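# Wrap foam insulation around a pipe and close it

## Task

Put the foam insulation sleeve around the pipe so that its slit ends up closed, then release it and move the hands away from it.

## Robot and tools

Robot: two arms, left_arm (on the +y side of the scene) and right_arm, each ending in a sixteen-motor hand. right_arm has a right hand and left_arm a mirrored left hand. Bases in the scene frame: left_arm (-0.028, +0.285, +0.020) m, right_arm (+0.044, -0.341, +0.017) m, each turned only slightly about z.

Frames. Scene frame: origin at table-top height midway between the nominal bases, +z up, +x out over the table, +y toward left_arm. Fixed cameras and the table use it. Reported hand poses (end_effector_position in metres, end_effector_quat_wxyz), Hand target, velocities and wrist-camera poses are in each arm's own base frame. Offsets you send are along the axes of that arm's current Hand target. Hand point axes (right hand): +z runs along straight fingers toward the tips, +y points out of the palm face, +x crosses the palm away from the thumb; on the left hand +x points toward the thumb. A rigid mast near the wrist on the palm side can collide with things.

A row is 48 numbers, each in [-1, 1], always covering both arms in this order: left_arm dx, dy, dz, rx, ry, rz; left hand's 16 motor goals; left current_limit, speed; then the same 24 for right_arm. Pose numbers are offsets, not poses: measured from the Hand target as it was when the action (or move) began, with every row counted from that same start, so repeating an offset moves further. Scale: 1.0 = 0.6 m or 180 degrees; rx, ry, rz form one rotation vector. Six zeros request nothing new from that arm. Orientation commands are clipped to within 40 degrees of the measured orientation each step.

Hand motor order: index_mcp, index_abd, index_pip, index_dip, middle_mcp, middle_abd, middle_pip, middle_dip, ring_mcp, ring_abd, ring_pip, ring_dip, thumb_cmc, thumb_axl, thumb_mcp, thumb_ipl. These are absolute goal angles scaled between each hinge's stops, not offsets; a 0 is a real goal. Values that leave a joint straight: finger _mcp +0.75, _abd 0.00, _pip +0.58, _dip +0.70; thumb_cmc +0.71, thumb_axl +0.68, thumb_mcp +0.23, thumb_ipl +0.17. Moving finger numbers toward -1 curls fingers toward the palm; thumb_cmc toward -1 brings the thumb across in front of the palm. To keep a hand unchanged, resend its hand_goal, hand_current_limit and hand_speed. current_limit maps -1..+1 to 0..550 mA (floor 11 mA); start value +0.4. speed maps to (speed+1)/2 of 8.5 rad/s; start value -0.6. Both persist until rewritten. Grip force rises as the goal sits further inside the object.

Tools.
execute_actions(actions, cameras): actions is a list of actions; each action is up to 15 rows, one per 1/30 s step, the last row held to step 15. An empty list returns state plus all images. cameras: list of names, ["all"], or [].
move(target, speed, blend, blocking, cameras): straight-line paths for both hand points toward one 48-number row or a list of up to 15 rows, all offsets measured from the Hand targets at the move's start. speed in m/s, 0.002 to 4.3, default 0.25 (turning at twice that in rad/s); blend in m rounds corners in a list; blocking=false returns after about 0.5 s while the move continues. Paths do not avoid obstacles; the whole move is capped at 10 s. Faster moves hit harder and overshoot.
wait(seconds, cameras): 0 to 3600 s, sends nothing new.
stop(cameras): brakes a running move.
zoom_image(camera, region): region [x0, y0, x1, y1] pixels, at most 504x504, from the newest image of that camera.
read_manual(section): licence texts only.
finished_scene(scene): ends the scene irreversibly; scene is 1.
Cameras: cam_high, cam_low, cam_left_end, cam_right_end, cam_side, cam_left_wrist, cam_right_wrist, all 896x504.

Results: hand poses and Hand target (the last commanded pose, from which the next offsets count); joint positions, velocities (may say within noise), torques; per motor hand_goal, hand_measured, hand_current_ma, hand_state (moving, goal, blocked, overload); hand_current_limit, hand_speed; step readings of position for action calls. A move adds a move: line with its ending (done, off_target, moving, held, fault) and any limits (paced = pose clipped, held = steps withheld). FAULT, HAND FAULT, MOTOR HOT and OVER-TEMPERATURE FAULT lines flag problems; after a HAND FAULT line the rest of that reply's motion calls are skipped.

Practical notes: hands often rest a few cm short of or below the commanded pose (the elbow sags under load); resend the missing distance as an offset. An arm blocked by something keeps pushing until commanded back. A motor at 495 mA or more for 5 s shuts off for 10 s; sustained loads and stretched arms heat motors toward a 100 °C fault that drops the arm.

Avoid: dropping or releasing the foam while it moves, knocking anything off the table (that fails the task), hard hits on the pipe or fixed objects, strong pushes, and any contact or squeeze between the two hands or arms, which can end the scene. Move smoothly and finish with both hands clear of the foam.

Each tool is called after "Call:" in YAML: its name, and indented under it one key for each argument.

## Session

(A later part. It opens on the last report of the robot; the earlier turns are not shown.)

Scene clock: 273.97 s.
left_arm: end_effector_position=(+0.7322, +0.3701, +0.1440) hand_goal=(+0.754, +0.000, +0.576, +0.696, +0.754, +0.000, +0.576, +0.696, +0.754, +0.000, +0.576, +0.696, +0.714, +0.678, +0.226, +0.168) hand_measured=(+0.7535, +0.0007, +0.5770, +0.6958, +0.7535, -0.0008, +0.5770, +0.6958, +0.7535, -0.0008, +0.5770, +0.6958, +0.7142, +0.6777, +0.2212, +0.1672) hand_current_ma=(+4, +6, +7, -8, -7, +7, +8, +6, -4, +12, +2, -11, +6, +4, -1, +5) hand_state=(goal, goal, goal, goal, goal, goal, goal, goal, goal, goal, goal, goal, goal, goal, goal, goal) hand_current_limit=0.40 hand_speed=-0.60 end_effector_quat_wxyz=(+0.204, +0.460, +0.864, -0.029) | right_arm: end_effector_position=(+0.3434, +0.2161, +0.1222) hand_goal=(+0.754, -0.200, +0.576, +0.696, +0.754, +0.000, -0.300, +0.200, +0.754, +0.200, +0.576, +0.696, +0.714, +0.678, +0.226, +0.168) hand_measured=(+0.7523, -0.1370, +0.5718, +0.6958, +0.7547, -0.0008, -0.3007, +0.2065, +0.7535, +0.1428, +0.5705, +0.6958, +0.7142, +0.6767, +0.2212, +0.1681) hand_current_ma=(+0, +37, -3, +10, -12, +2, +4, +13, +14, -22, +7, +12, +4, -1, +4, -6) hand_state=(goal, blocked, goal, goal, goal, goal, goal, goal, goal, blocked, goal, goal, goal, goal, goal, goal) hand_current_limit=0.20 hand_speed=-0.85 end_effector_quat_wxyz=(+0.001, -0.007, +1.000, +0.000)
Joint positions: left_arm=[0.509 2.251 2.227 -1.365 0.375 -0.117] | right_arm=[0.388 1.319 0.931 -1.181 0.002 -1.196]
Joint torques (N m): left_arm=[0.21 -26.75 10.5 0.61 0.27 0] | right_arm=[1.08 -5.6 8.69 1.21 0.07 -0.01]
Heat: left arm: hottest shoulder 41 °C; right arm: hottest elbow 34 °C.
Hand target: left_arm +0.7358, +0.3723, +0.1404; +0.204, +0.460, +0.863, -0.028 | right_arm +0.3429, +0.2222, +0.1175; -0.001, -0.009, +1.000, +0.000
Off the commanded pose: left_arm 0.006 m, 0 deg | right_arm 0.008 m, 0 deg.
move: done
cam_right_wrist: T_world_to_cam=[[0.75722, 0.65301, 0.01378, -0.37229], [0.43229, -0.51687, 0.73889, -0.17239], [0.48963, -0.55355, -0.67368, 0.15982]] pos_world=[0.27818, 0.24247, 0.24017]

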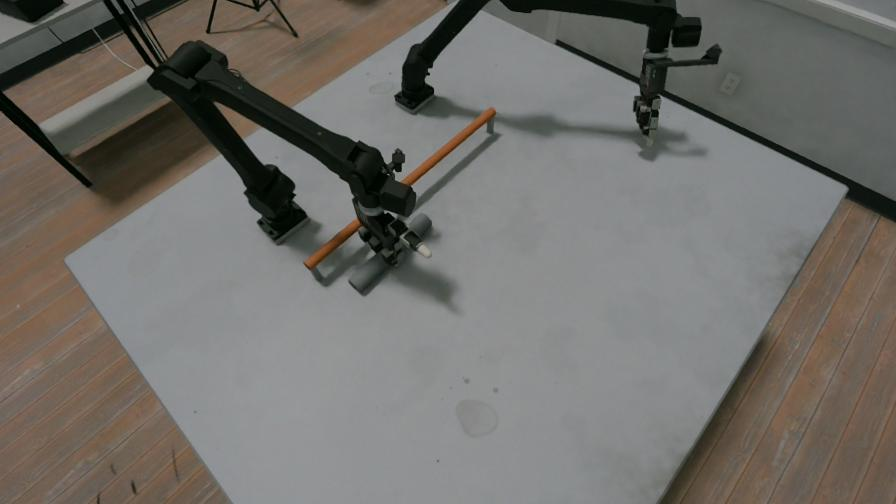

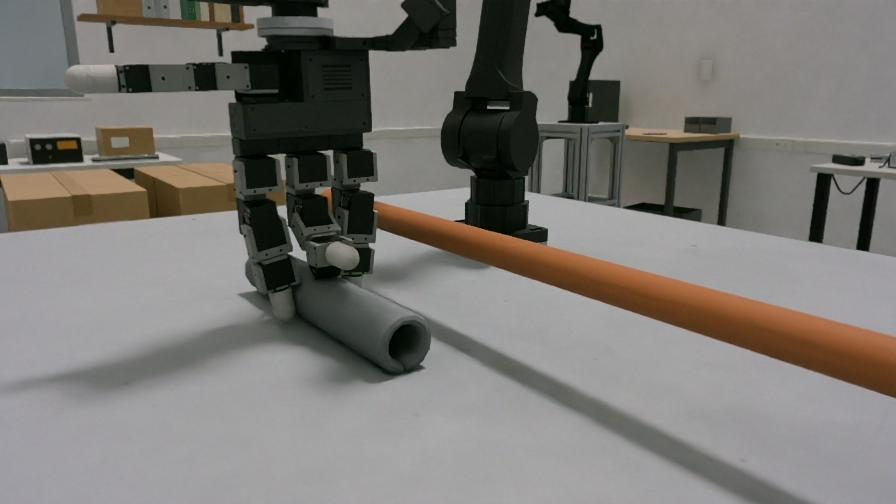

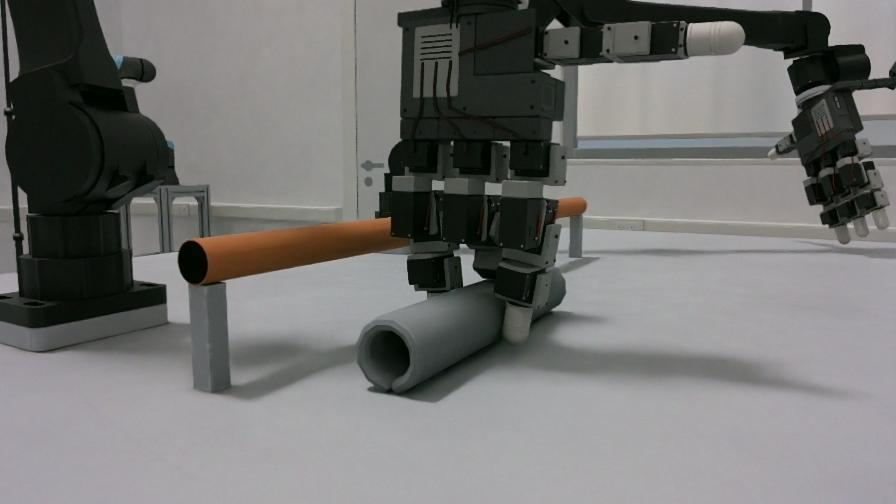

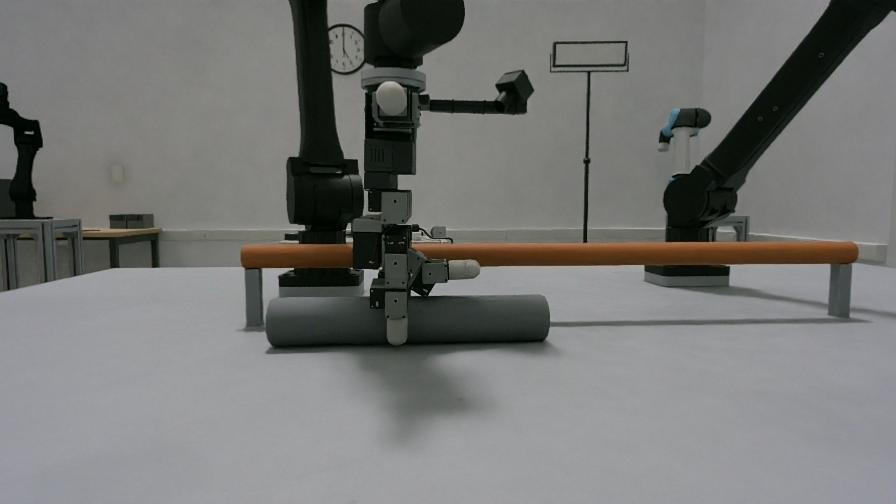

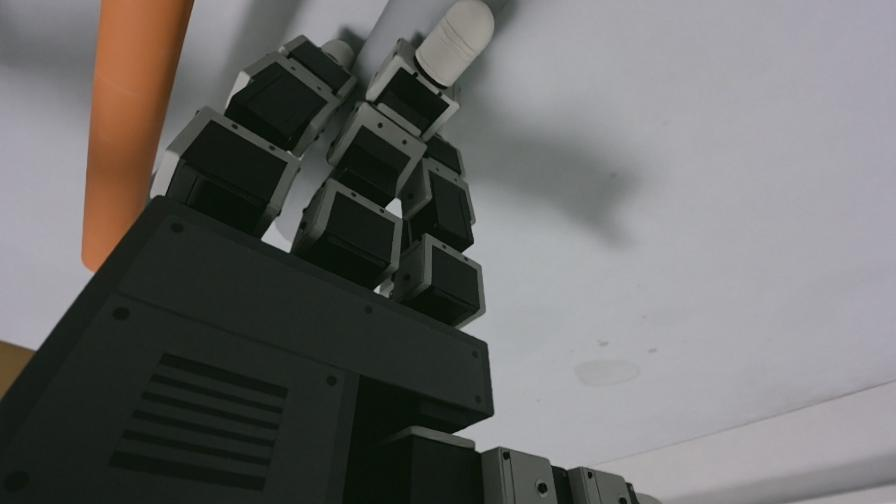

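Call:
move:
  target:
    - [0,0,0,0,0,0,0.754,0,0.576,0.696,0.754,0,0.576,0.696,0.754,0,0.576,0.696,0.714,0.678,0.226,0.168,0.4,-0.6,0.0,0.0,0.0,0,0,0,0.754,0.05,0.576,0.696,0.754,0,-0.3,0.2,0.754,-0.05,0.576,0.696,0.714,0.678,0.226,0.168,0.2,-0.7]
    - [0,0,0,0,0,0,0.754,0,0.576,0.696,0.754,0,0.576,0.696,0.754,0,0.576,0.696,0.714,0.678,0.226,0.168,0.4,-0.6,0.0,0.037,0.0,0,0,0,0.754,-0.35,0.576,0.696,0.754,0,0.431,-0.319,0.754,0.35,0.576,0.696,0.714,0.678,0.226,0.168,0.2,-0.85]
  speed: 0.06
  cameras: ["cam_high","cam_left_end","cam_right_end","cam_side"]

Scene clock: 294.73 s.
left_arm: end_effector_position=(+0.7322, +0.3701, +0.1440) hand_goal=(+0.754, +0.000, +0.576, +0.696, +0.754, +0.000, +0.576, +0.696, +0.754, +0.000, +0.576, +0.696, +0.714, +0.678, +0.226, +0.168) hand_measured=(+0.7535, +0.0007, +0.5770, +0.6958, +0.7535, -0.0008, +0.5770, +0.6958, +0.7535, +0.0007, +0.5770, +0.6958, +0.7142, +0.6777, +0.2212, +0.1681) hand_current_ma=(+0, +6, +6, -9, -5, +5, +4, +5, -2, +4, +7, -5, +5, -5, +3, +6) hand_state=(goal, goal, goal, goal, goal, goal, goal, goal, goal, goal, goal, goal, goal, goal, goal, goal) hand_current_limit=0.40 hand_speed=-0.60 end_effector_quat_wxyz=(+0.204, +0.460, +0.864, -0.029) | right_arm: end_effector_position=(+0.3366, +0.2375, +0.1196) hand_goal=(+0.754, -0.350, +0.576, +0.696, +0.754, +0.000, +0.432, -0.318, +0.754, +0.350, +0.576, +0.696, +0.714, +0.678, +0.226, +0.168) hand_measured=(+0.7945, -0.1019, +0.5988, +0.7034, +0.6075, -0.0052, +0.2729, -0.3120, +0.7933, +0.1618, +0.6026, +0.7060, +0.7154, +0.6767, +0.2212, +0.1681) hand_current_ma=(+30, +223, +9, +8, -213, +4, -205, +6, +35, -139, +25, +12, +4, -1, +3, -5) hand_state=(blocked, blocked, blocked, goal, blocked, goal, blocked, goal, blocked, blocked, blocked, goal, goal, goal, goal, goal) hand_current_limit=0.20 hand_speed=-0.85 end_effector_quat_wxyz=(-0.001, -0.008, +1.000, +0.002)
Joint positions: left_arm=[0.509 2.251 2.227 -1.365 0.375 -0.117] | right_arm=[0.448 1.331 0.934 -1.175 -0.005 -1.139]
Joint torques (N m): left_arm=[0.15 -26.58 10.43 0.64 0.25 0] | right_arm=[0.85 -4.78 10.15 1.01 0.32 -0.01]
Heat: left arm: hottest shoulder 41 °C; right arm: hottest elbow 33 °C.
Hand target: left_arm +0.7358, +0.3723, +0.1404; +0.204, +0.460, +0.863, -0.028 | right_arm +0.3426, +0.2443, +0.1174; +0.000, -0.009, +1.000, +0.000
Off the commanded pose: left_arm 0.006 m, 0 deg | right_arm 0.009 m, 0 deg.
move: done; target 2's new numbers were sent with right_arm's hand 0.012 m and 1 deg from that target

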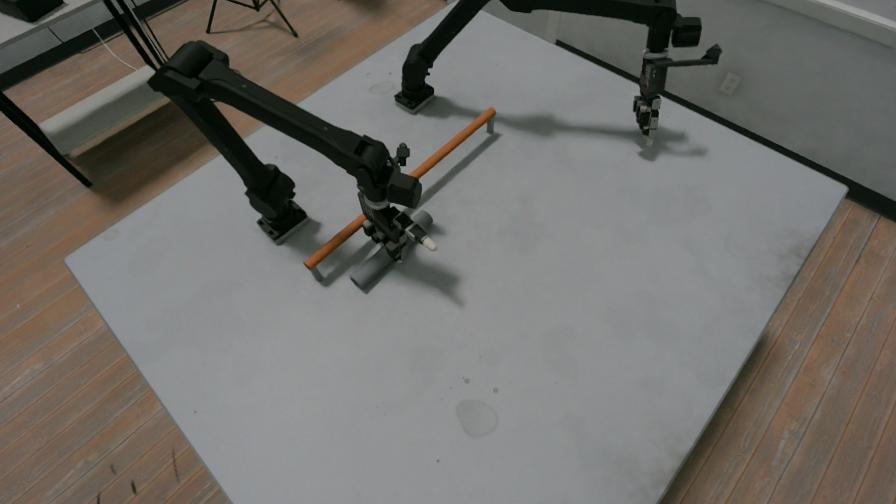

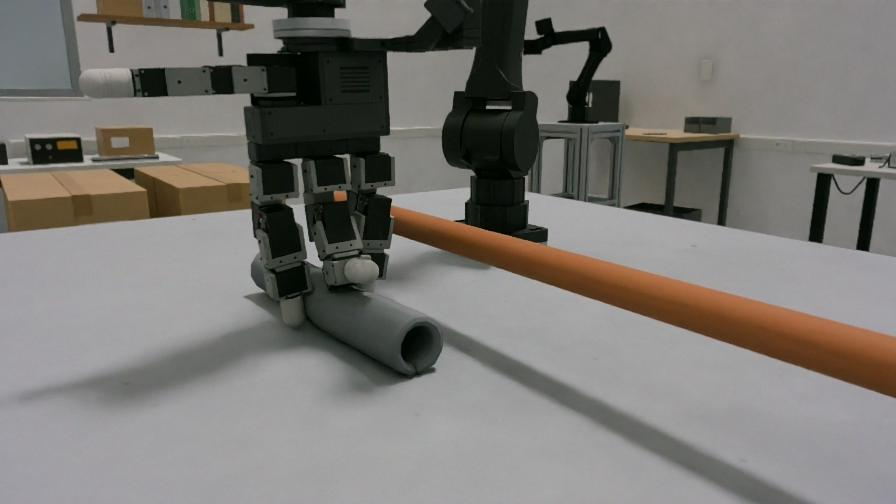

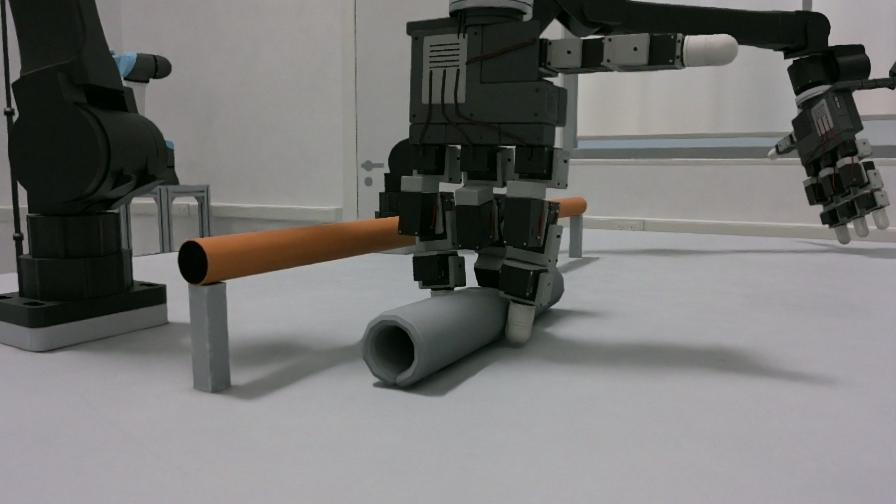

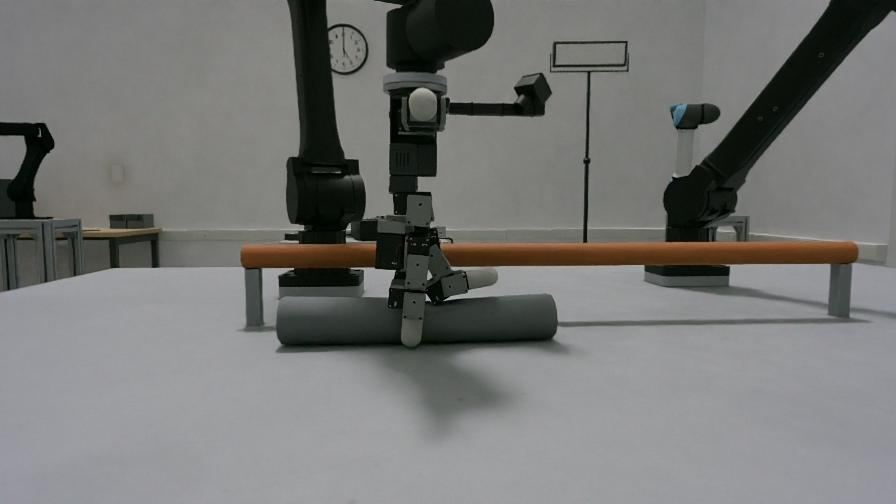

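Call:
move:
  target:
    - [0,0,0,0,0,0,0.754,0,0.576,0.696,0.754,0,0.576,0.696,0.754,0,0.576,0.696,0.714,0.678,0.226,0.168,0.4,-0.6,0.0,0.0,0.0,0,0,0,0.754,0.05,0.576,0.696,0.754,0,-0.4,0.2,0.754,-0.05,0.576,0.696,0.714,0.678,0.226,0.168,0.2,-0.7]
    - [0,0,0,0,0,0,0.754,0,0.576,0.696,0.754,0,0.576,0.696,0.754,0,0.576,0.696,0.714,0.678,0.226,0.168,0.4,-0.6,0.0,0.028,0.0,0,0,0,0.754,-0.35,0.576,0.696,0.754,0,-0.4,0.2,0.754,0.35,0.576,0.696,0.714,0.678,0.226,0.168,0.2,-0.85]
  speed: 0.06
  cameras: ["cam_left_end","cam_right_end","cam_side"]

Scene clock: 307.23 s.
left_arm: end_effector_position=(+0.7322, +0.3701, +0.1440) hand_goal=(+0.754, +0.000, +0.576, +0.696, +0.754, +0.000, +0.576, +0.696, +0.754, +0.000, +0.576, +0.696, +0.714, +0.678, +0.226, +0.168) hand_measured=(+0.7535, -0.0008, +0.5770, +0.6958, +0.7535, +0.0007, +0.5770, +0.6958, +0.7535, -0.0008, +0.5770, +0.6958, +0.7142, +0.6767, +0.2212, +0.1672) hand_current_ma=(+6, +4, +11, -10, -7, +8, +5, +9, +1, +6, +2, -3, +3, -4, +5, +8) hand_state=(goal, goal, goal, goal, goal, goal, goal, goal, goal, goal, goal, goal, goal, goal, goal, goal) hand_current_limit=0.40 hand_speed=-0.60 end_effector_quat_wxyz=(+0.204, +0.460, +0.864, -0.029) | right_arm: end_effector_position=(+0.3367, +0.2499, +0.1162) hand_goal=(+0.754, -0.350, +0.576, +0.696, +0.754, +0.000, -0.400, +0.200, +0.754, +0.350, +0.576, +0.696, +0.714, +0.678, +0.226, +0.168) hand_measured=(+0.7848, -0.1151, +0.6013, +0.7098, +0.7450, -0.0037, -0.4046, +0.1989, +0.7511, +0.1677, +0.5770, +0.6958, +0.7142, +0.6767, +0.2212, +0.1681) hand_current_ma=(+25, +203, +8, +11, -11, +1, -1, +8, +7, -134, +9, +8, -4, -1, +4, -6) hand_state=(blocked, blocked, blocked, goal, goal, goal, goal, goal, goal, blocked, goal, goal, goal, goal, goal, goal) hand_current_limit=0.20 hand_speed=-0.85 end_effector_quat_wxyz=(-0.001, -0.004, +1.000, -0.002)
Joint positions: left_arm=[0.509 2.251 2.227 -1.365 0.375 -0.117] | right_arm=[0.485 1.351 0.945 -1.17 0.003 -1.094]
Joint torques (N m): left_arm=[0.15 -26.58 10.52 0.66 0.26 0] | right_arm=[1.2 -5.01 10.71 0.83 0.03 -0.05]
Heat: left arm: hottest shoulder 41 °C; right arm: hottest elbow 34 °C.
Hand target: left_arm +0.7358, +0.3723, +0.1404; +0.204, +0.460, +0.863, -0.028 | right_arm +0.3422, +0.2611, +0.1175; -0.001, -0.009, +1.000, +0.000
Off the commanded pose: left_arm 0.006 m, 0 deg | right_arm 0.013 m, 1 deg.
move: off_target (right_arm); target 2's new numbers were sent with right_arm's hand 0.014 m and 1 deg from that target

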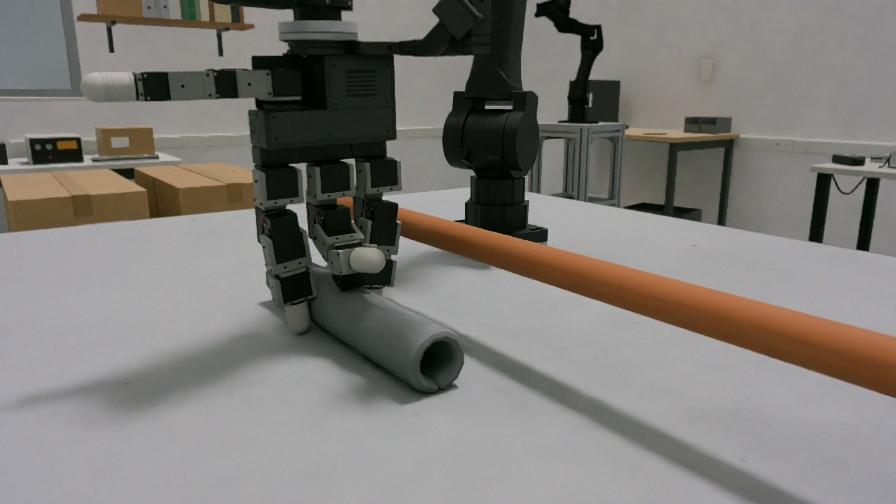

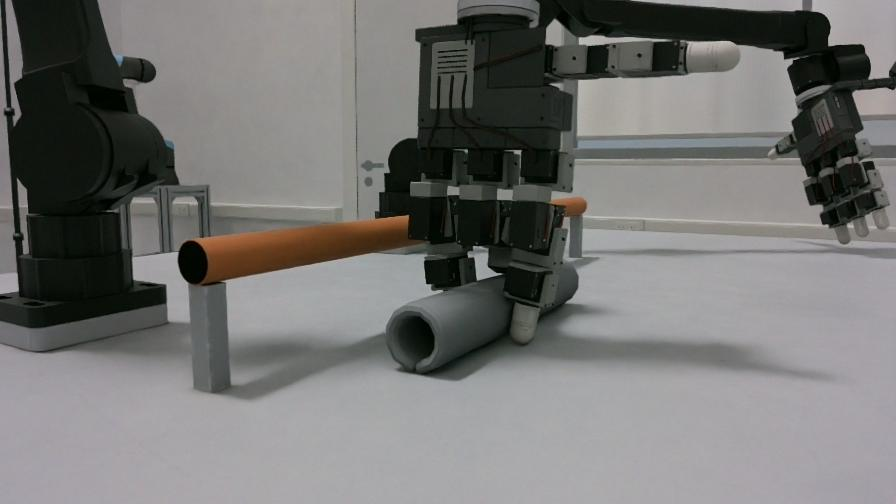

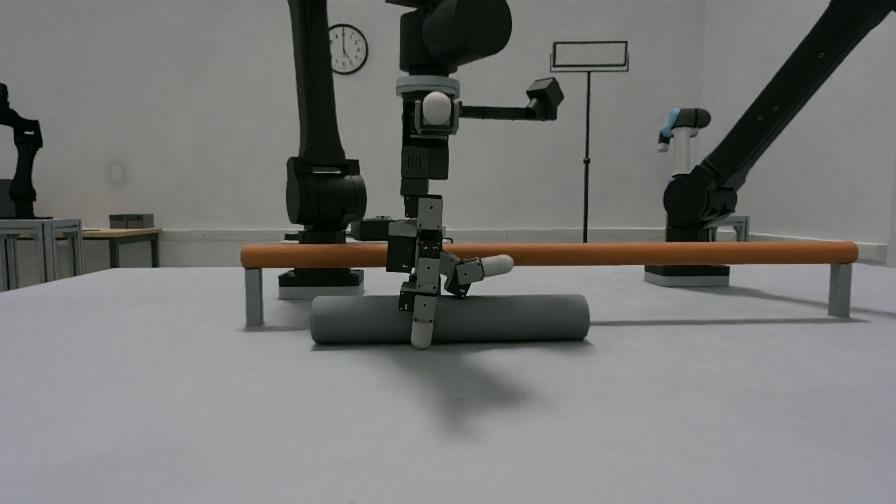

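Call:
move:
  target:
    - [0,0,0,0,0,0,0.754,0,0.576,0.696,0.754,0,0.576,0.696,0.754,0,0.576,0.696,0.714,0.678,0.226,0.168,0.4,-0.6,0.0,0.0,-0.01,0,0,0,0.754,0.1,0.576,0.696,0.754,0,-0.6,0.4,0.754,-0.1,0.576,0.696,0.714,0.678,0.226,0.168,0.2,-0.7]
    - [0,0,0,0,0,0,0.754,0,0.576,0.696,0.754,0,0.576,0.696,0.754,0,0.576,0.696,0.714,0.678,0.226,0.168,0.4,-0.6,0.0,0.055,-0.01,0,0,0,0.754,0.1,0.576,0.696,0.754,0,-0.6,0.4,0.754,-0.1,0.576,0.696,0.714,0.678,0.226,0.168,0.2,-0.7]
  speed: 0.06
  cameras: ["cam_left_end","cam_right_end","cam_side"]

Scene clock: 318.13 s.
left_arm: end_effector_position=(+0.7322, +0.3701, +0.1440) hand_goal=(+0.754, +0.000, +0.576, +0.696, +0.754, +0.000, +0.576, +0.696, +0.754, +0.000, +0.576, +0.696, +0.714, +0.678, +0.226, +0.168) hand_measured=(+0.7535, -0.0008, +0.5770, +0.6958, +0.7535, +0.0007, +0.5770, +0.6958, +0.7535, -0.0008, +0.5770, +0.6958, +0.7142, +0.6777, +0.2212, +0.1681) hand_current_ma=(+6, +5, +10, -12, -4, +8, +8, +9, +1, +10, -3, -5, +8, +0, +4, +12) hand_state=(goal, goal, goal, goal, goal, goal, goal, goal, goal, goal, goal, goal, goal, goal, goal, goal) hand_current_limit=0.40 hand_speed=-0.60 end_effector_quat_wxyz=(+0.204, +0.460, +0.864, -0.029) | right_arm: end_effector_position=(+0.3324, +0.2793, +0.1160) hand_goal=(+0.754, +0.100, +0.576, +0.696, +0.754, +0.000, -0.600, +0.400, +0.754, -0.100, +0.576, +0.696, +0.714, +0.678, +0.226, +0.168) hand_measured=(+0.8210, +0.0329, +0.6193, +0.7174, +0.7559, -0.0037, -0.5868, +0.3989, +0.7474, -0.0946, +0.5757, +0.6945, +0.7142, +0.6777, +0.2222, +0.1672) hand_current_ma=(+66, -23, +26, +16, -12, +5, +5, +7, +6, +4, +5, +9, +3, -2, +1, -6) hand_state=(blocked, blocked, blocked, blocked, goal, goal, goal, goal, goal, goal, goal, goal, goal, goal, goal, goal) hand_current_limit=0.20 hand_speed=-0.70 end_effector_quat_wxyz=(-0.007, -0.004, +1.000, -0.006)
Joint positions: left_arm=[0.509 2.251 2.227 -1.365 0.375 -0.117] | right_arm=[0.561 1.388 0.983 -1.185 0.002 -1.017]
Joint torques (N m): left_arm=[0.03 -26.7 10.43 0.59 0.28 0.02] | right_arm=[1.2 -5.6 11.78 0.69 0.06 -0.05]
Heat: left arm: hottest shoulder 41 °C; right arm: hottest elbow 35 °C.
Hand target: left_arm +0.7358, +0.3723, +0.1404; +0.204, +0.460, +0.863, -0.028 | right_arm +0.3417, +0.2941, +0.1235; +0.000, -0.009, +1.000, +0.000
Off the commanded pose: left_arm 0.006 m, 0 deg | right_arm 0.019 m, 1 deg.
move: off_target (right_arm)

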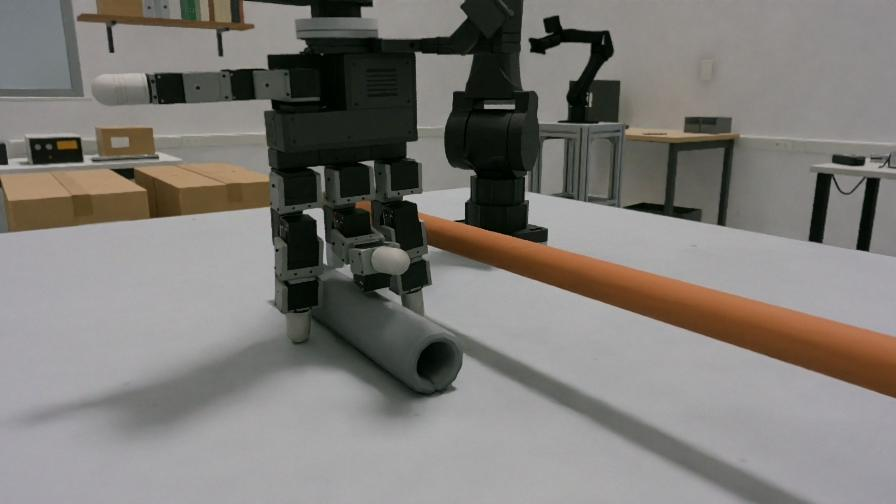

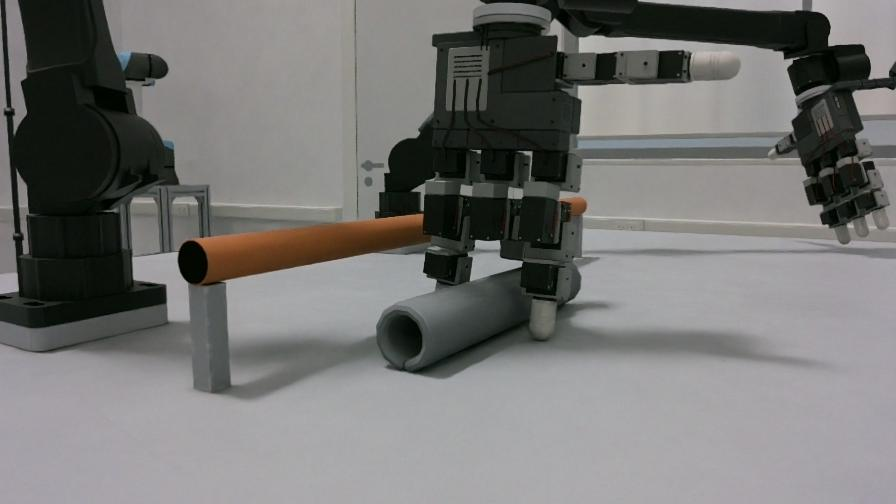

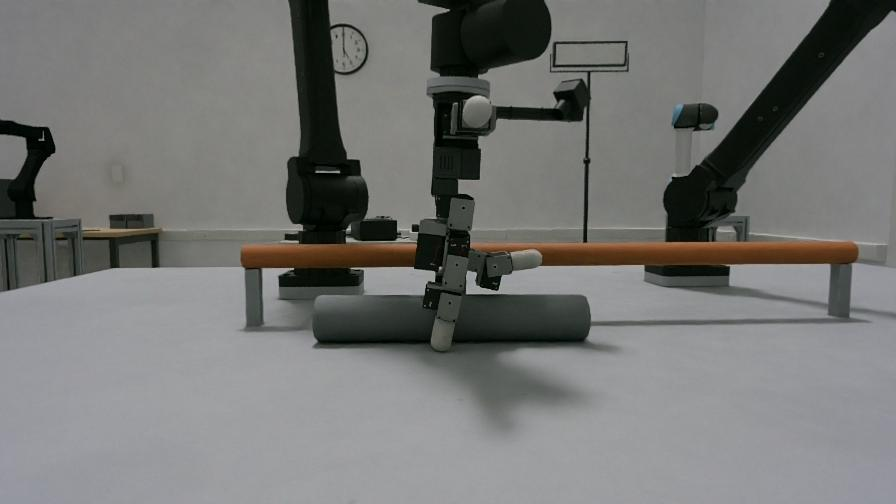

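Call:
move:
  target: [0,0,0,0,0,0,0.754,0,0.576,0.696,0.754,0,0.576,0.696,0.754,0,0.576,0.696,0.714,0.678,0.226,0.168,0.4,-0.6,0.0,0.0,-0.025,0,0,0,0.754,0.1,0.576,0.696,0.754,0,-0.6,0.4,0.754,-0.1,0.576,0.696,0.714,0.678,0.226,0.168,0.2,-0.7]
  speed: 0.06
  cameras: ["cam_left_end","cam_right_end","cam_side"]

Scene clock: 326.17 s.
left_arm: end_effector_position=(+0.7322, +0.3701, +0.1440) hand_goal=(+0.754, +0.000, +0.576, +0.696, +0.754, +0.000, +0.576, +0.696, +0.754, +0.000, +0.576, +0.696, +0.714, +0.678, +0.226, +0.168) hand_measured=(+0.7523, +0.0007, +0.5770, +0.6958, +0.7535, +0.0007, +0.5770, +0.6958, +0.7535, -0.0008, +0.5770, +0.6958, +0.7142, +0.6777, +0.2212, +0.1681) hand_current_ma=(+4, +7, +12, -9, +0, +3, +7, +9, +1, +5, +5, -12, +6, +0, +0, +9) hand_state=(goal, goal, goal, goal, goal, goal, goal, goal, goal, goal, goal, goal, goal, goal, goal, goal) hand_current_limit=0.40 hand_speed=-0.60 end_effector_quat_wxyz=(+0.204, +0.460, +0.864, -0.029) | right_arm: end_effector_position=(+0.3335, +0.2810, +0.1241) hand_goal=(+0.754, +0.100, +0.576, +0.696, +0.754, +0.000, -0.600, +0.400, +0.754, -0.100, +0.576, +0.696, +0.714, +0.678, +0.226, +0.168) hand_measured=(+0.7535, +0.0886, +0.5808, +0.7022, +0.7571, -0.0037, -0.5881, +0.3977, +0.7486, -0.0946, +0.5744, +0.6958, +0.7154, +0.6767, +0.2212, +0.1681) hand_current_ma=(-3, +5, -5, +12, -5, +7, +5, +8, +3, +1, +10, +14, +2, -3, +0, -7) hand_state=(goal, goal, goal, goal, goal, goal, goal, goal, goal, goal, goal, goal, goal, goal, goal, goal) hand_current_limit=0.20 hand_speed=-0.70 end_effector_quat_wxyz=(-0.010, -0.005, +1.000, -0.008)
Joint positions: left_arm=[0.509 2.251 2.227 -1.365 0.375 -0.117] | right_arm=[0.563 1.388 1.007 -1.216 0.002 -1.017]
Joint torques (N m): left_arm=[0.38 -26.52 10.5 0.62 0.27 0.02] | right_arm=[1.14 -6.89 12.11 0.17 0.06 -0.06]
Heat: left arm: hottest shoulder 41 °C; right arm: hottest elbow 36 °C.
Hand target: left_arm +0.7358, +0.3723, +0.1404; +0.204, +0.460, +0.863, -0.028 | right_arm +0.3418, +0.2941, +0.1385; +0.000, -0.009, +1.000, +0.000
Off the commanded pose: left_arm 0.006 m, 0 deg | right_arm 0.021 m, 2 deg.
move: off_target (right_arm)

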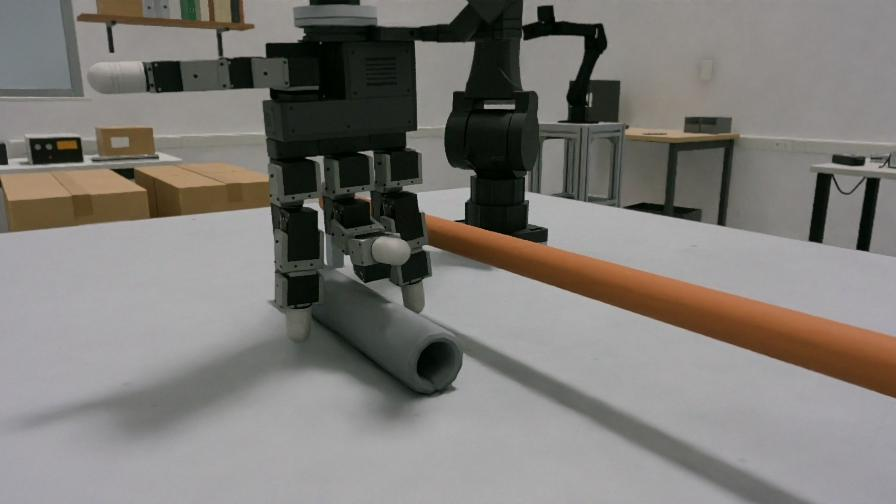

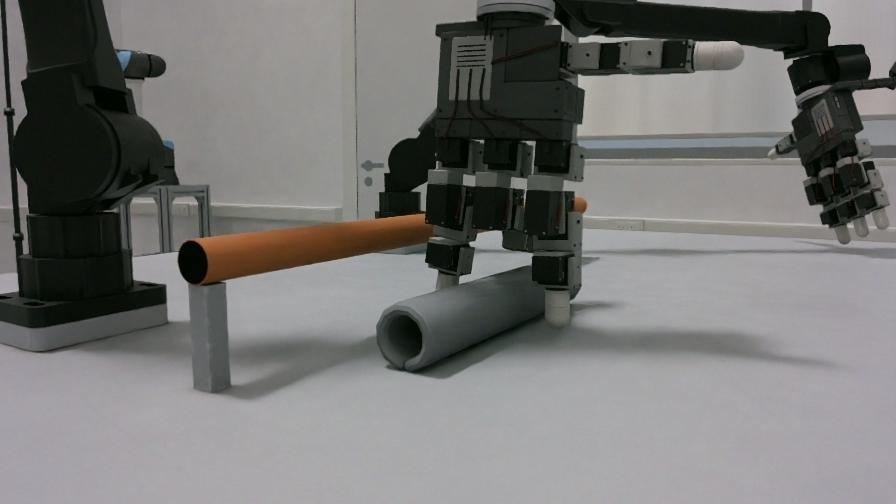

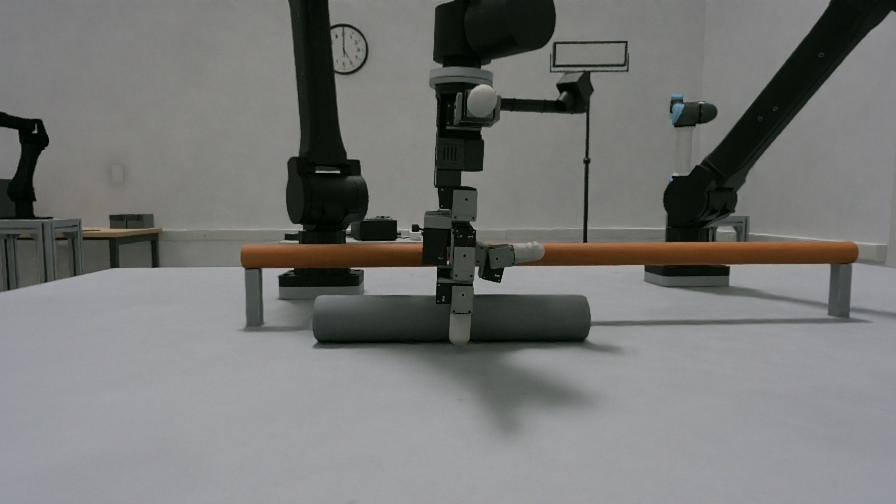

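Call:
move:
  target: [0,0,0,0,0,0,0.754,0,0.576,0.696,0.754,0,0.576,0.696,0.754,0,0.576,0.696,0.714,0.678,0.226,0.168,0.4,-0.6,-0.004,0.0,-0.005,0,0,0,0.754,-0.25,0.576,0.696,0.754,0,-0.6,0.4,0.754,0.25,0.576,0.696,0.714,0.678,0.226,0.168,0.2,-0.85]
  speed: 0.06
  cameras: ["cam_left_end","cam_right_end","cam_side"]

Scene clock: 334.37 s.
left_arm: end_effector_position=(+0.7322, +0.3701, +0.1440) hand_goal=(+0.754, +0.000, +0.576, +0.696, +0.754, +0.000, +0.576, +0.696, +0.754, +0.000, +0.576, +0.696, +0.714, +0.678, +0.226, +0.168) hand_measured=(+0.7535, -0.0008, +0.5770, +0.6958, +0.7535, +0.0007, +0.5770, +0.6958, +0.7535, +0.0007, +0.5770, +0.6958, +0.7142, +0.6777, +0.2212, +0.1681) hand_current_ma=(+2, +8, +6, -7, -7, +2, +3, +6, -1, +10, +4, -7, +4, -4, +8, +10) hand_state=(goal, goal, goal, goal, goal, goal, goal, goal, goal, goal, goal, goal, goal, goal, goal, goal) hand_current_limit=0.40 hand_speed=-0.60 end_effector_quat_wxyz=(+0.204, +0.460, +0.864, -0.029) | right_arm: end_effector_position=(+0.3352, +0.2821, +0.1280) hand_goal=(+0.754, -0.250, +0.576, +0.696, +0.754, +0.000, -0.600, +0.400, +0.754, +0.250, +0.576, +0.696, +0.714, +0.678, +0.226, +0.168) hand_measured=(+0.7535, -0.1312, +0.5808, +0.7034, +0.7571, -0.0023, -0.5881, +0.3989, +0.7486, +0.1443, +0.5757, +0.6958, +0.7142, +0.6767, +0.2212, +0.1672) hand_current_ma=(+4, +79, -2, +11, -7, +2, +7, +8, +4, -59, +12, +9, +2, -4, +2, +1) hand_state=(goal, blocked, goal, goal, goal, goal, goal, goal, goal, blocked, goal, goal, goal, goal, goal, goal) hand_current_limit=0.20 hand_speed=-0.85 end_effector_quat_wxyz=(-0.009, -0.005, +1.000, -0.007)
Joint positions: left_arm=[0.509 2.251 2.227 -1.365 0.375 -0.117] | right_arm=[0.563 1.388 1.018 -1.224 0.002 -1.017]
Joint torques (N m): left_arm=[0.15 -26.52 10.48 0.64 0.27 -0.01] | right_arm=[0.91 -6.65 12.16 0.2 0.07 -0.09]
Heat: left arm: hottest shoulder 41 °C; right arm: hottest elbow 37 °C.
Hand target: left_arm +0.7358, +0.3723, +0.1404; +0.204, +0.460, +0.863, -0.028 | right_arm +0.3442, +0.2941, +0.1415; +0.000, -0.009, +1.000, +0.000
Off the commanded pose: left_arm 0.006 m, 0 deg | right_arm 0.020 m, 1 deg.
move: off_target (right_arm)

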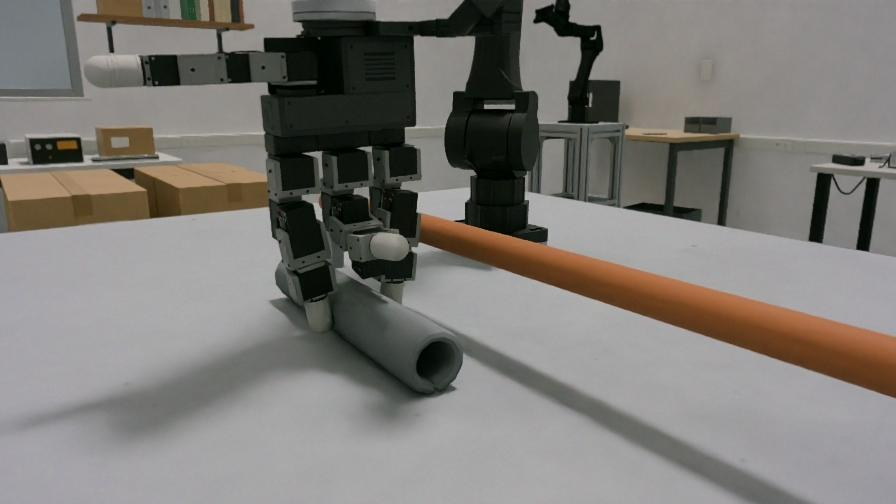

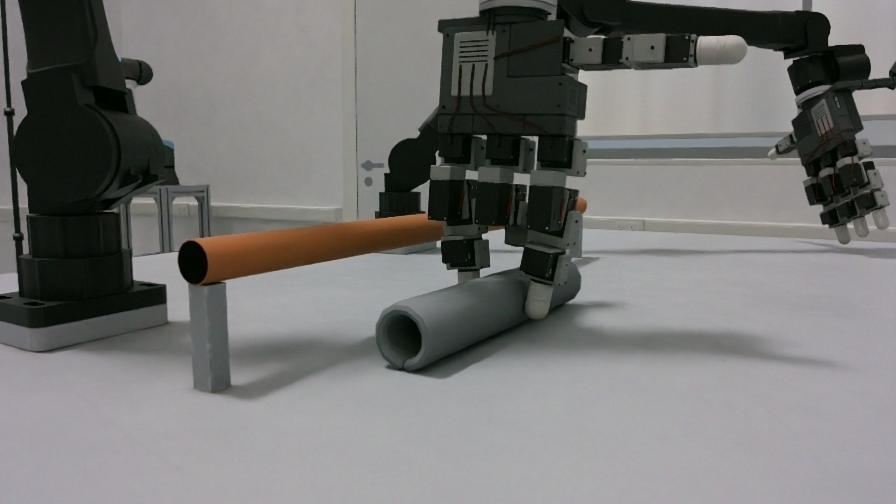

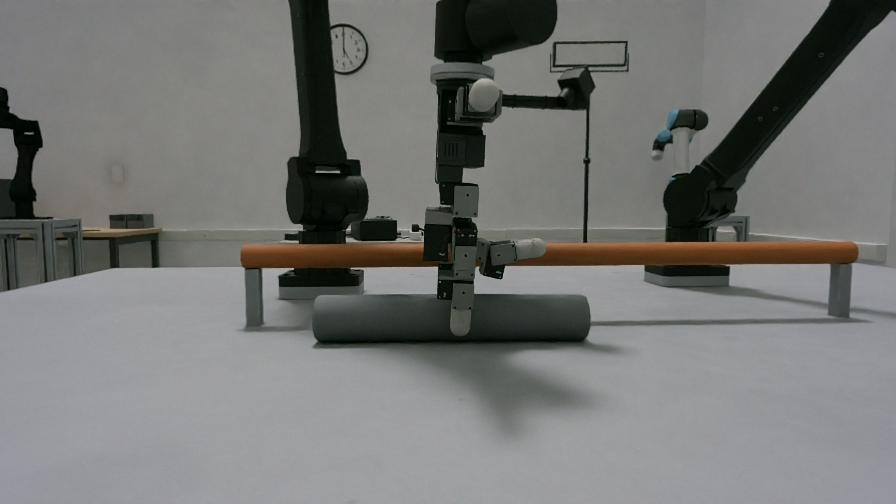

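Call:
move:
  target:
    - [0,0,0,0,0,0,0.754,0,0.576,0.696,0.754,0,0.576,0.696,0.754,0,0.576,0.696,0.714,0.678,0.226,0.168,0.4,-0.6,0.0,0.0,0.0,0,0,0,0.754,-0.45,0.576,0.696,0.754,0,-0.3,-0.1,0.754,0.45,0.576,0.696,0.714,0.678,0.226,0.168,0.2,-0.85]
    - [0,0,0,0,0,0,0.754,0,0.576,0.696,0.754,0,0.576,0.696,0.754,0,0.576,0.696,0.714,0.678,0.226,0.168,0.4,-0.6,0.0,0.0,0.0,0,0,0,0.754,-0.45,0.576,0.696,0.754,0,0.3,-0.25,0.754,0.45,0.576,0.696,0.714,0.678,0.226,0.168,0.2,-0.85]
  speed: 0.06
  cameras: ["cam_left_end","cam_right_end","cam_side"]

Scene clock: 344.50 s.
left_arm: end_effector_position=(+0.7322, +0.3701, +0.1440) hand_goal=(+0.754, +0.000, +0.576, +0.696, +0.754, +0.000, +0.576, +0.696, +0.754, +0.000, +0.576, +0.696, +0.714, +0.678, +0.226, +0.168) hand_measured=(+0.7523, +0.0007, +0.5770, +0.6958, +0.7535, +0.0007, +0.5770, +0.6958, +0.7535, +0.0007, +0.5770, +0.6958, +0.7142, +0.6777, +0.2212, +0.1681) hand_current_ma=(+9, +5, +13, -8, -5, +7, +4, +5, +0, +9, +1, -10, +4, -2, +5, +9) hand_state=(goal, goal, goal, goal, goal, goal, goal, goal, goal, goal, goal, goal, goal, goal, goal, goal) hand_current_limit=0.40 hand_speed=-0.60 end_effector_quat_wxyz=(+0.204, +0.460, +0.864, -0.029) | right_arm: end_effector_position=(+0.3355, +0.2825, +0.1286) hand_goal=(+0.754, -0.450, +0.576, +0.696, +0.754, +0.000, +0.300, -0.250, +0.754, +0.450, +0.576, +0.696, +0.714, +0.678, +0.226, +0.168) hand_measured=(+0.7764, -0.1370, +0.5885, +0.7022, +0.7016, -0.0037, +0.2498, -0.2432, +0.7595, +0.1677, +0.5821, +0.7047, +0.7154, +0.6777, +0.2222, +0.1681) hand_current_ma=(+12, +311, -3, +11, -51, +3, -39, +6, +9, -259, +10, +15, +4, -2, +5, -4) hand_state=(blocked, blocked, goal, goal, blocked, goal, blocked, goal, goal, blocked, goal, goal, goal, goal, goal, goal) hand_current_limit=0.20 hand_speed=-0.85 end_effector_quat_wxyz=(-0.009, -0.005, +1.000, -0.006)
Joint positions: left_arm=[0.509 2.251 2.227 -1.365 0.375 -0.117] | right_arm=[0.563 1.388 1.019 -1.224 0.001 -1.017]
Joint torques (N m): left_arm=[-0.09 -26.58 10.41 0.59 0.27 0.02] | right_arm=[0.79 -6.77 12.08 0.18 0.1 -0.08]
Motor temperatures (°C): left_arm=[26 41 35 23 23 22] | right_arm=[23 28 38 25 24 23]
Heat: left arm: hottest shoulder 41 °C; right arm: hottest elbow 38 °C.
Hand target: left_arm +0.7358, +0.3723, +0.1404; +0.204, +0.460, +0.863, -0.028 | right_arm +0.3442, +0.2942, +0.1416; +0.000, -0.009, +1.000, +0.001
Off the commanded pose: left_arm 0.006 m, 0 deg | right_arm 0.019 m, 1 deg.
move: done; target 2's new numbers were sent with right_arm's hand 0.020 m and 1 deg from that target

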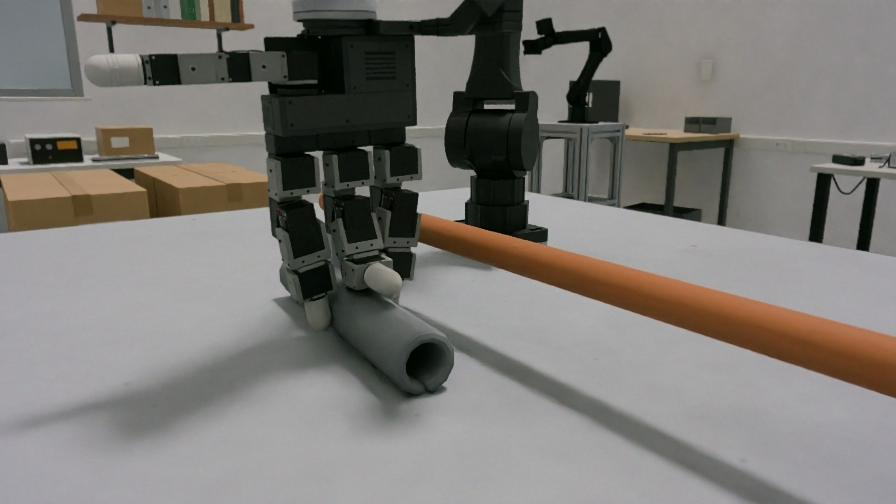

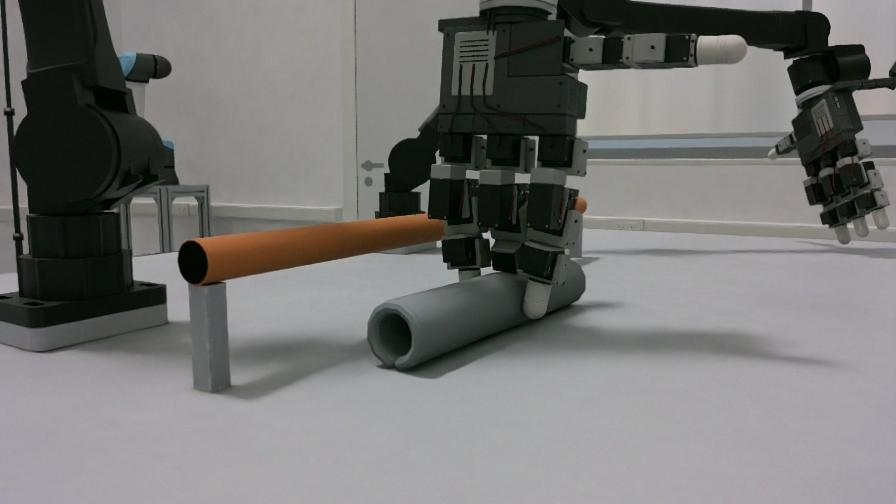

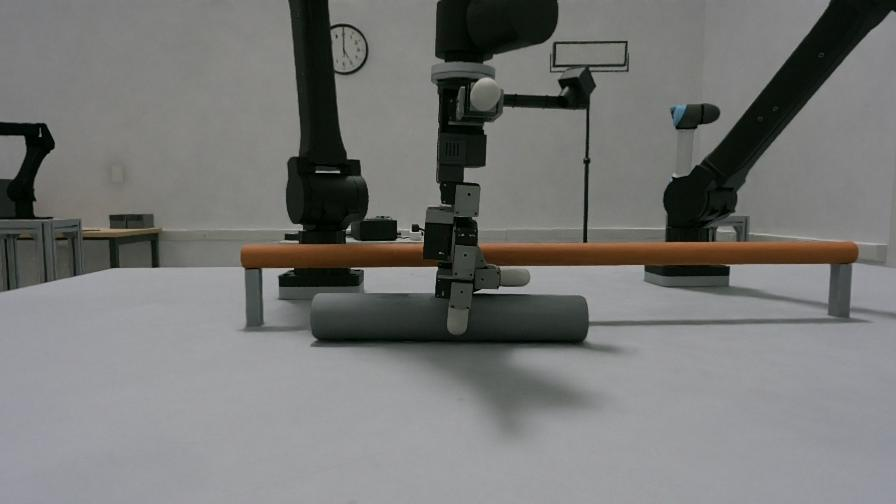

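Call:
move:
  target: [0,0,0,0,0,0,0.754,0,0.576,0.696,0.754,0,0.576,0.696,0.754,0,0.576,0.696,0.714,0.678,0.226,0.168,0.4,-0.6,0.0,0.0,-0.05,0,0,0,0.754,-0.45,0.576,0.696,0.754,0,0.3,-0.25,0.754,0.45,0.576,0.696,0.714,0.678,0.226,0.168,0.2,-0.85]
  speed: 0.05
  cameras: ["cam_left_end","cam_right_end","cam_side"]

Scene clock: 349.83 s.
left_arm: end_effector_position=(+0.7322, +0.3701, +0.1440) hand_goal=(+0.754, +0.000, +0.576, +0.696, +0.754, +0.000, +0.576, +0.696, +0.754, +0.000, +0.576, +0.696, +0.714, +0.678, +0.226, +0.168) hand_measured=(+0.7535, +0.0007, +0.5770, +0.6958, +0.7535, +0.0007, +0.5770, +0.6958, +0.7535, -0.0008, +0.5770, +0.6958, +0.7142, +0.6777, +0.2212, +0.1681) hand_current_ma=(+0, +2, +8, -10, -3, +3, +6, +5, +1, +5, +3, -12, +6, +3, +3, +9) hand_state=(goal, goal, goal, goal, goal, goal, goal, goal, goal, goal, goal, goal, goal, goal, goal, goal) hand_current_limit=0.40 hand_speed=-0.60 end_effector_quat_wxyz=(+0.204, +0.460, +0.864, -0.029) | right_arm: end_effector_position=(+0.3357, +0.2826, +0.1490) hand_goal=(+0.754, -0.450, +0.576, +0.696, +0.754, +0.000, +0.300, -0.250, +0.754, +0.450, +0.576, +0.696, +0.714, +0.678, +0.226, +0.168) hand_measured=(+0.7764, -0.1385, +0.5885, +0.7022, +0.7028, -0.0037, +0.2511, -0.2432, +0.7595, +0.1692, +0.5821, +0.7034, +0.7154, +0.6777, +0.2222, +0.1681) hand_current_ma=(+15, +311, +1, +10, -51, +6, -38, +7, +12, -256, +11, +13, +0, -4, +4, -3) hand_state=(blocked, blocked, goal, goal, blocked, goal, blocked, goal, goal, blocked, goal, goal, goal, goal, goal, goal) hand_current_limit=0.20 hand_speed=-0.85 end_effector_quat_wxyz=(-0.018, -0.005, +1.000, -0.012)
Joint positions: left_arm=[0.509 2.251 2.227 -1.365 0.375 -0.117] | right_arm=[0.563 1.383 1.074 -1.307 0.001 -1.017]
Joint torques (N m): left_arm=[-0.09 -26.75 10.45 0.66 0.27 0.02] | right_arm=[0.79 -8.23 12.42 0.16 0.09 -0.08]
Heat: left arm: hottest shoulder 41 °C; right arm: hottest elbow 38 °C.
Hand target: left_arm +0.7358, +0.3723, +0.1404; +0.204, +0.460, +0.863, -0.028 | right_arm +0.3441, +0.2940, +0.1714; -0.001, -0.009, +1.000, +0.000
Off the commanded pose: left_arm 0.006 m, 0 deg | right_arm 0.027 m, 3 deg.
move: off_target (right_arm)

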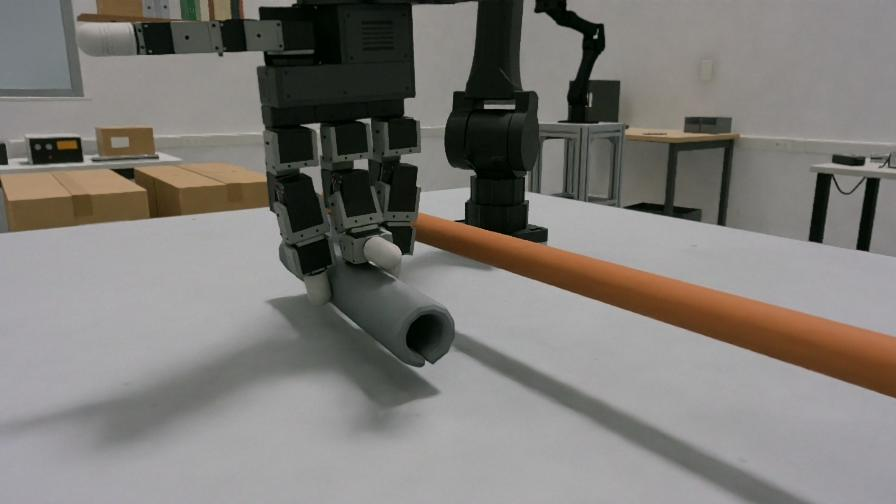

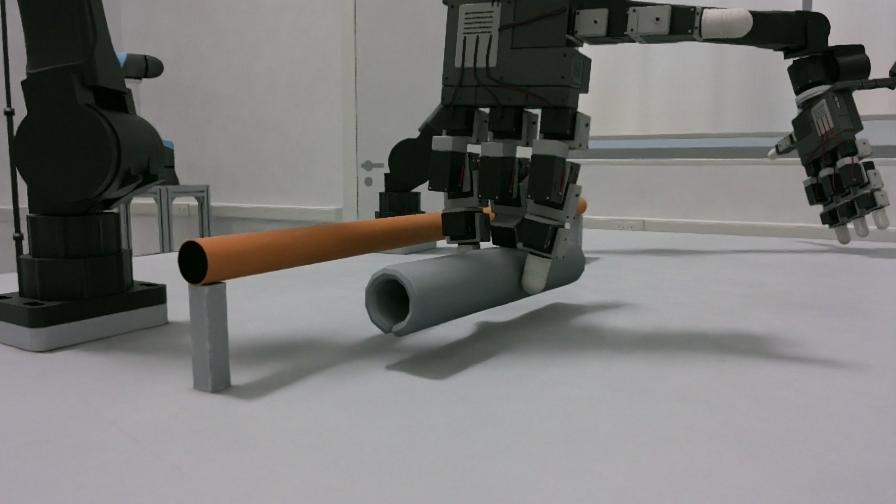

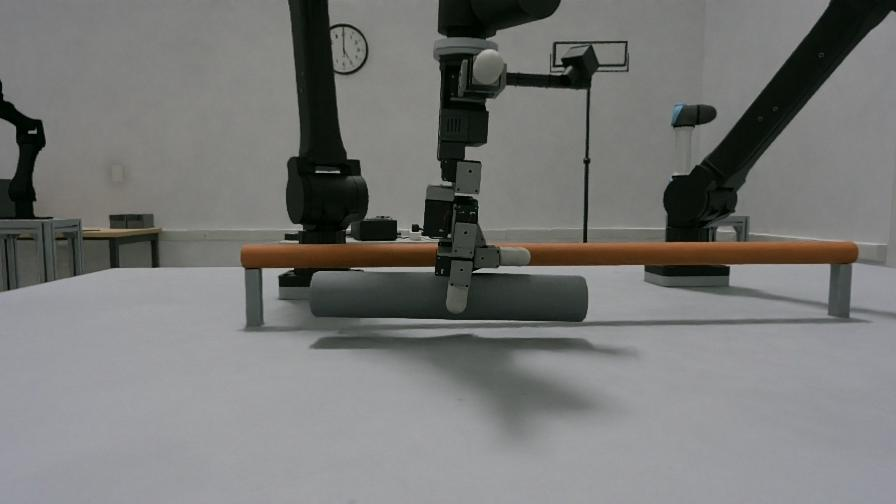

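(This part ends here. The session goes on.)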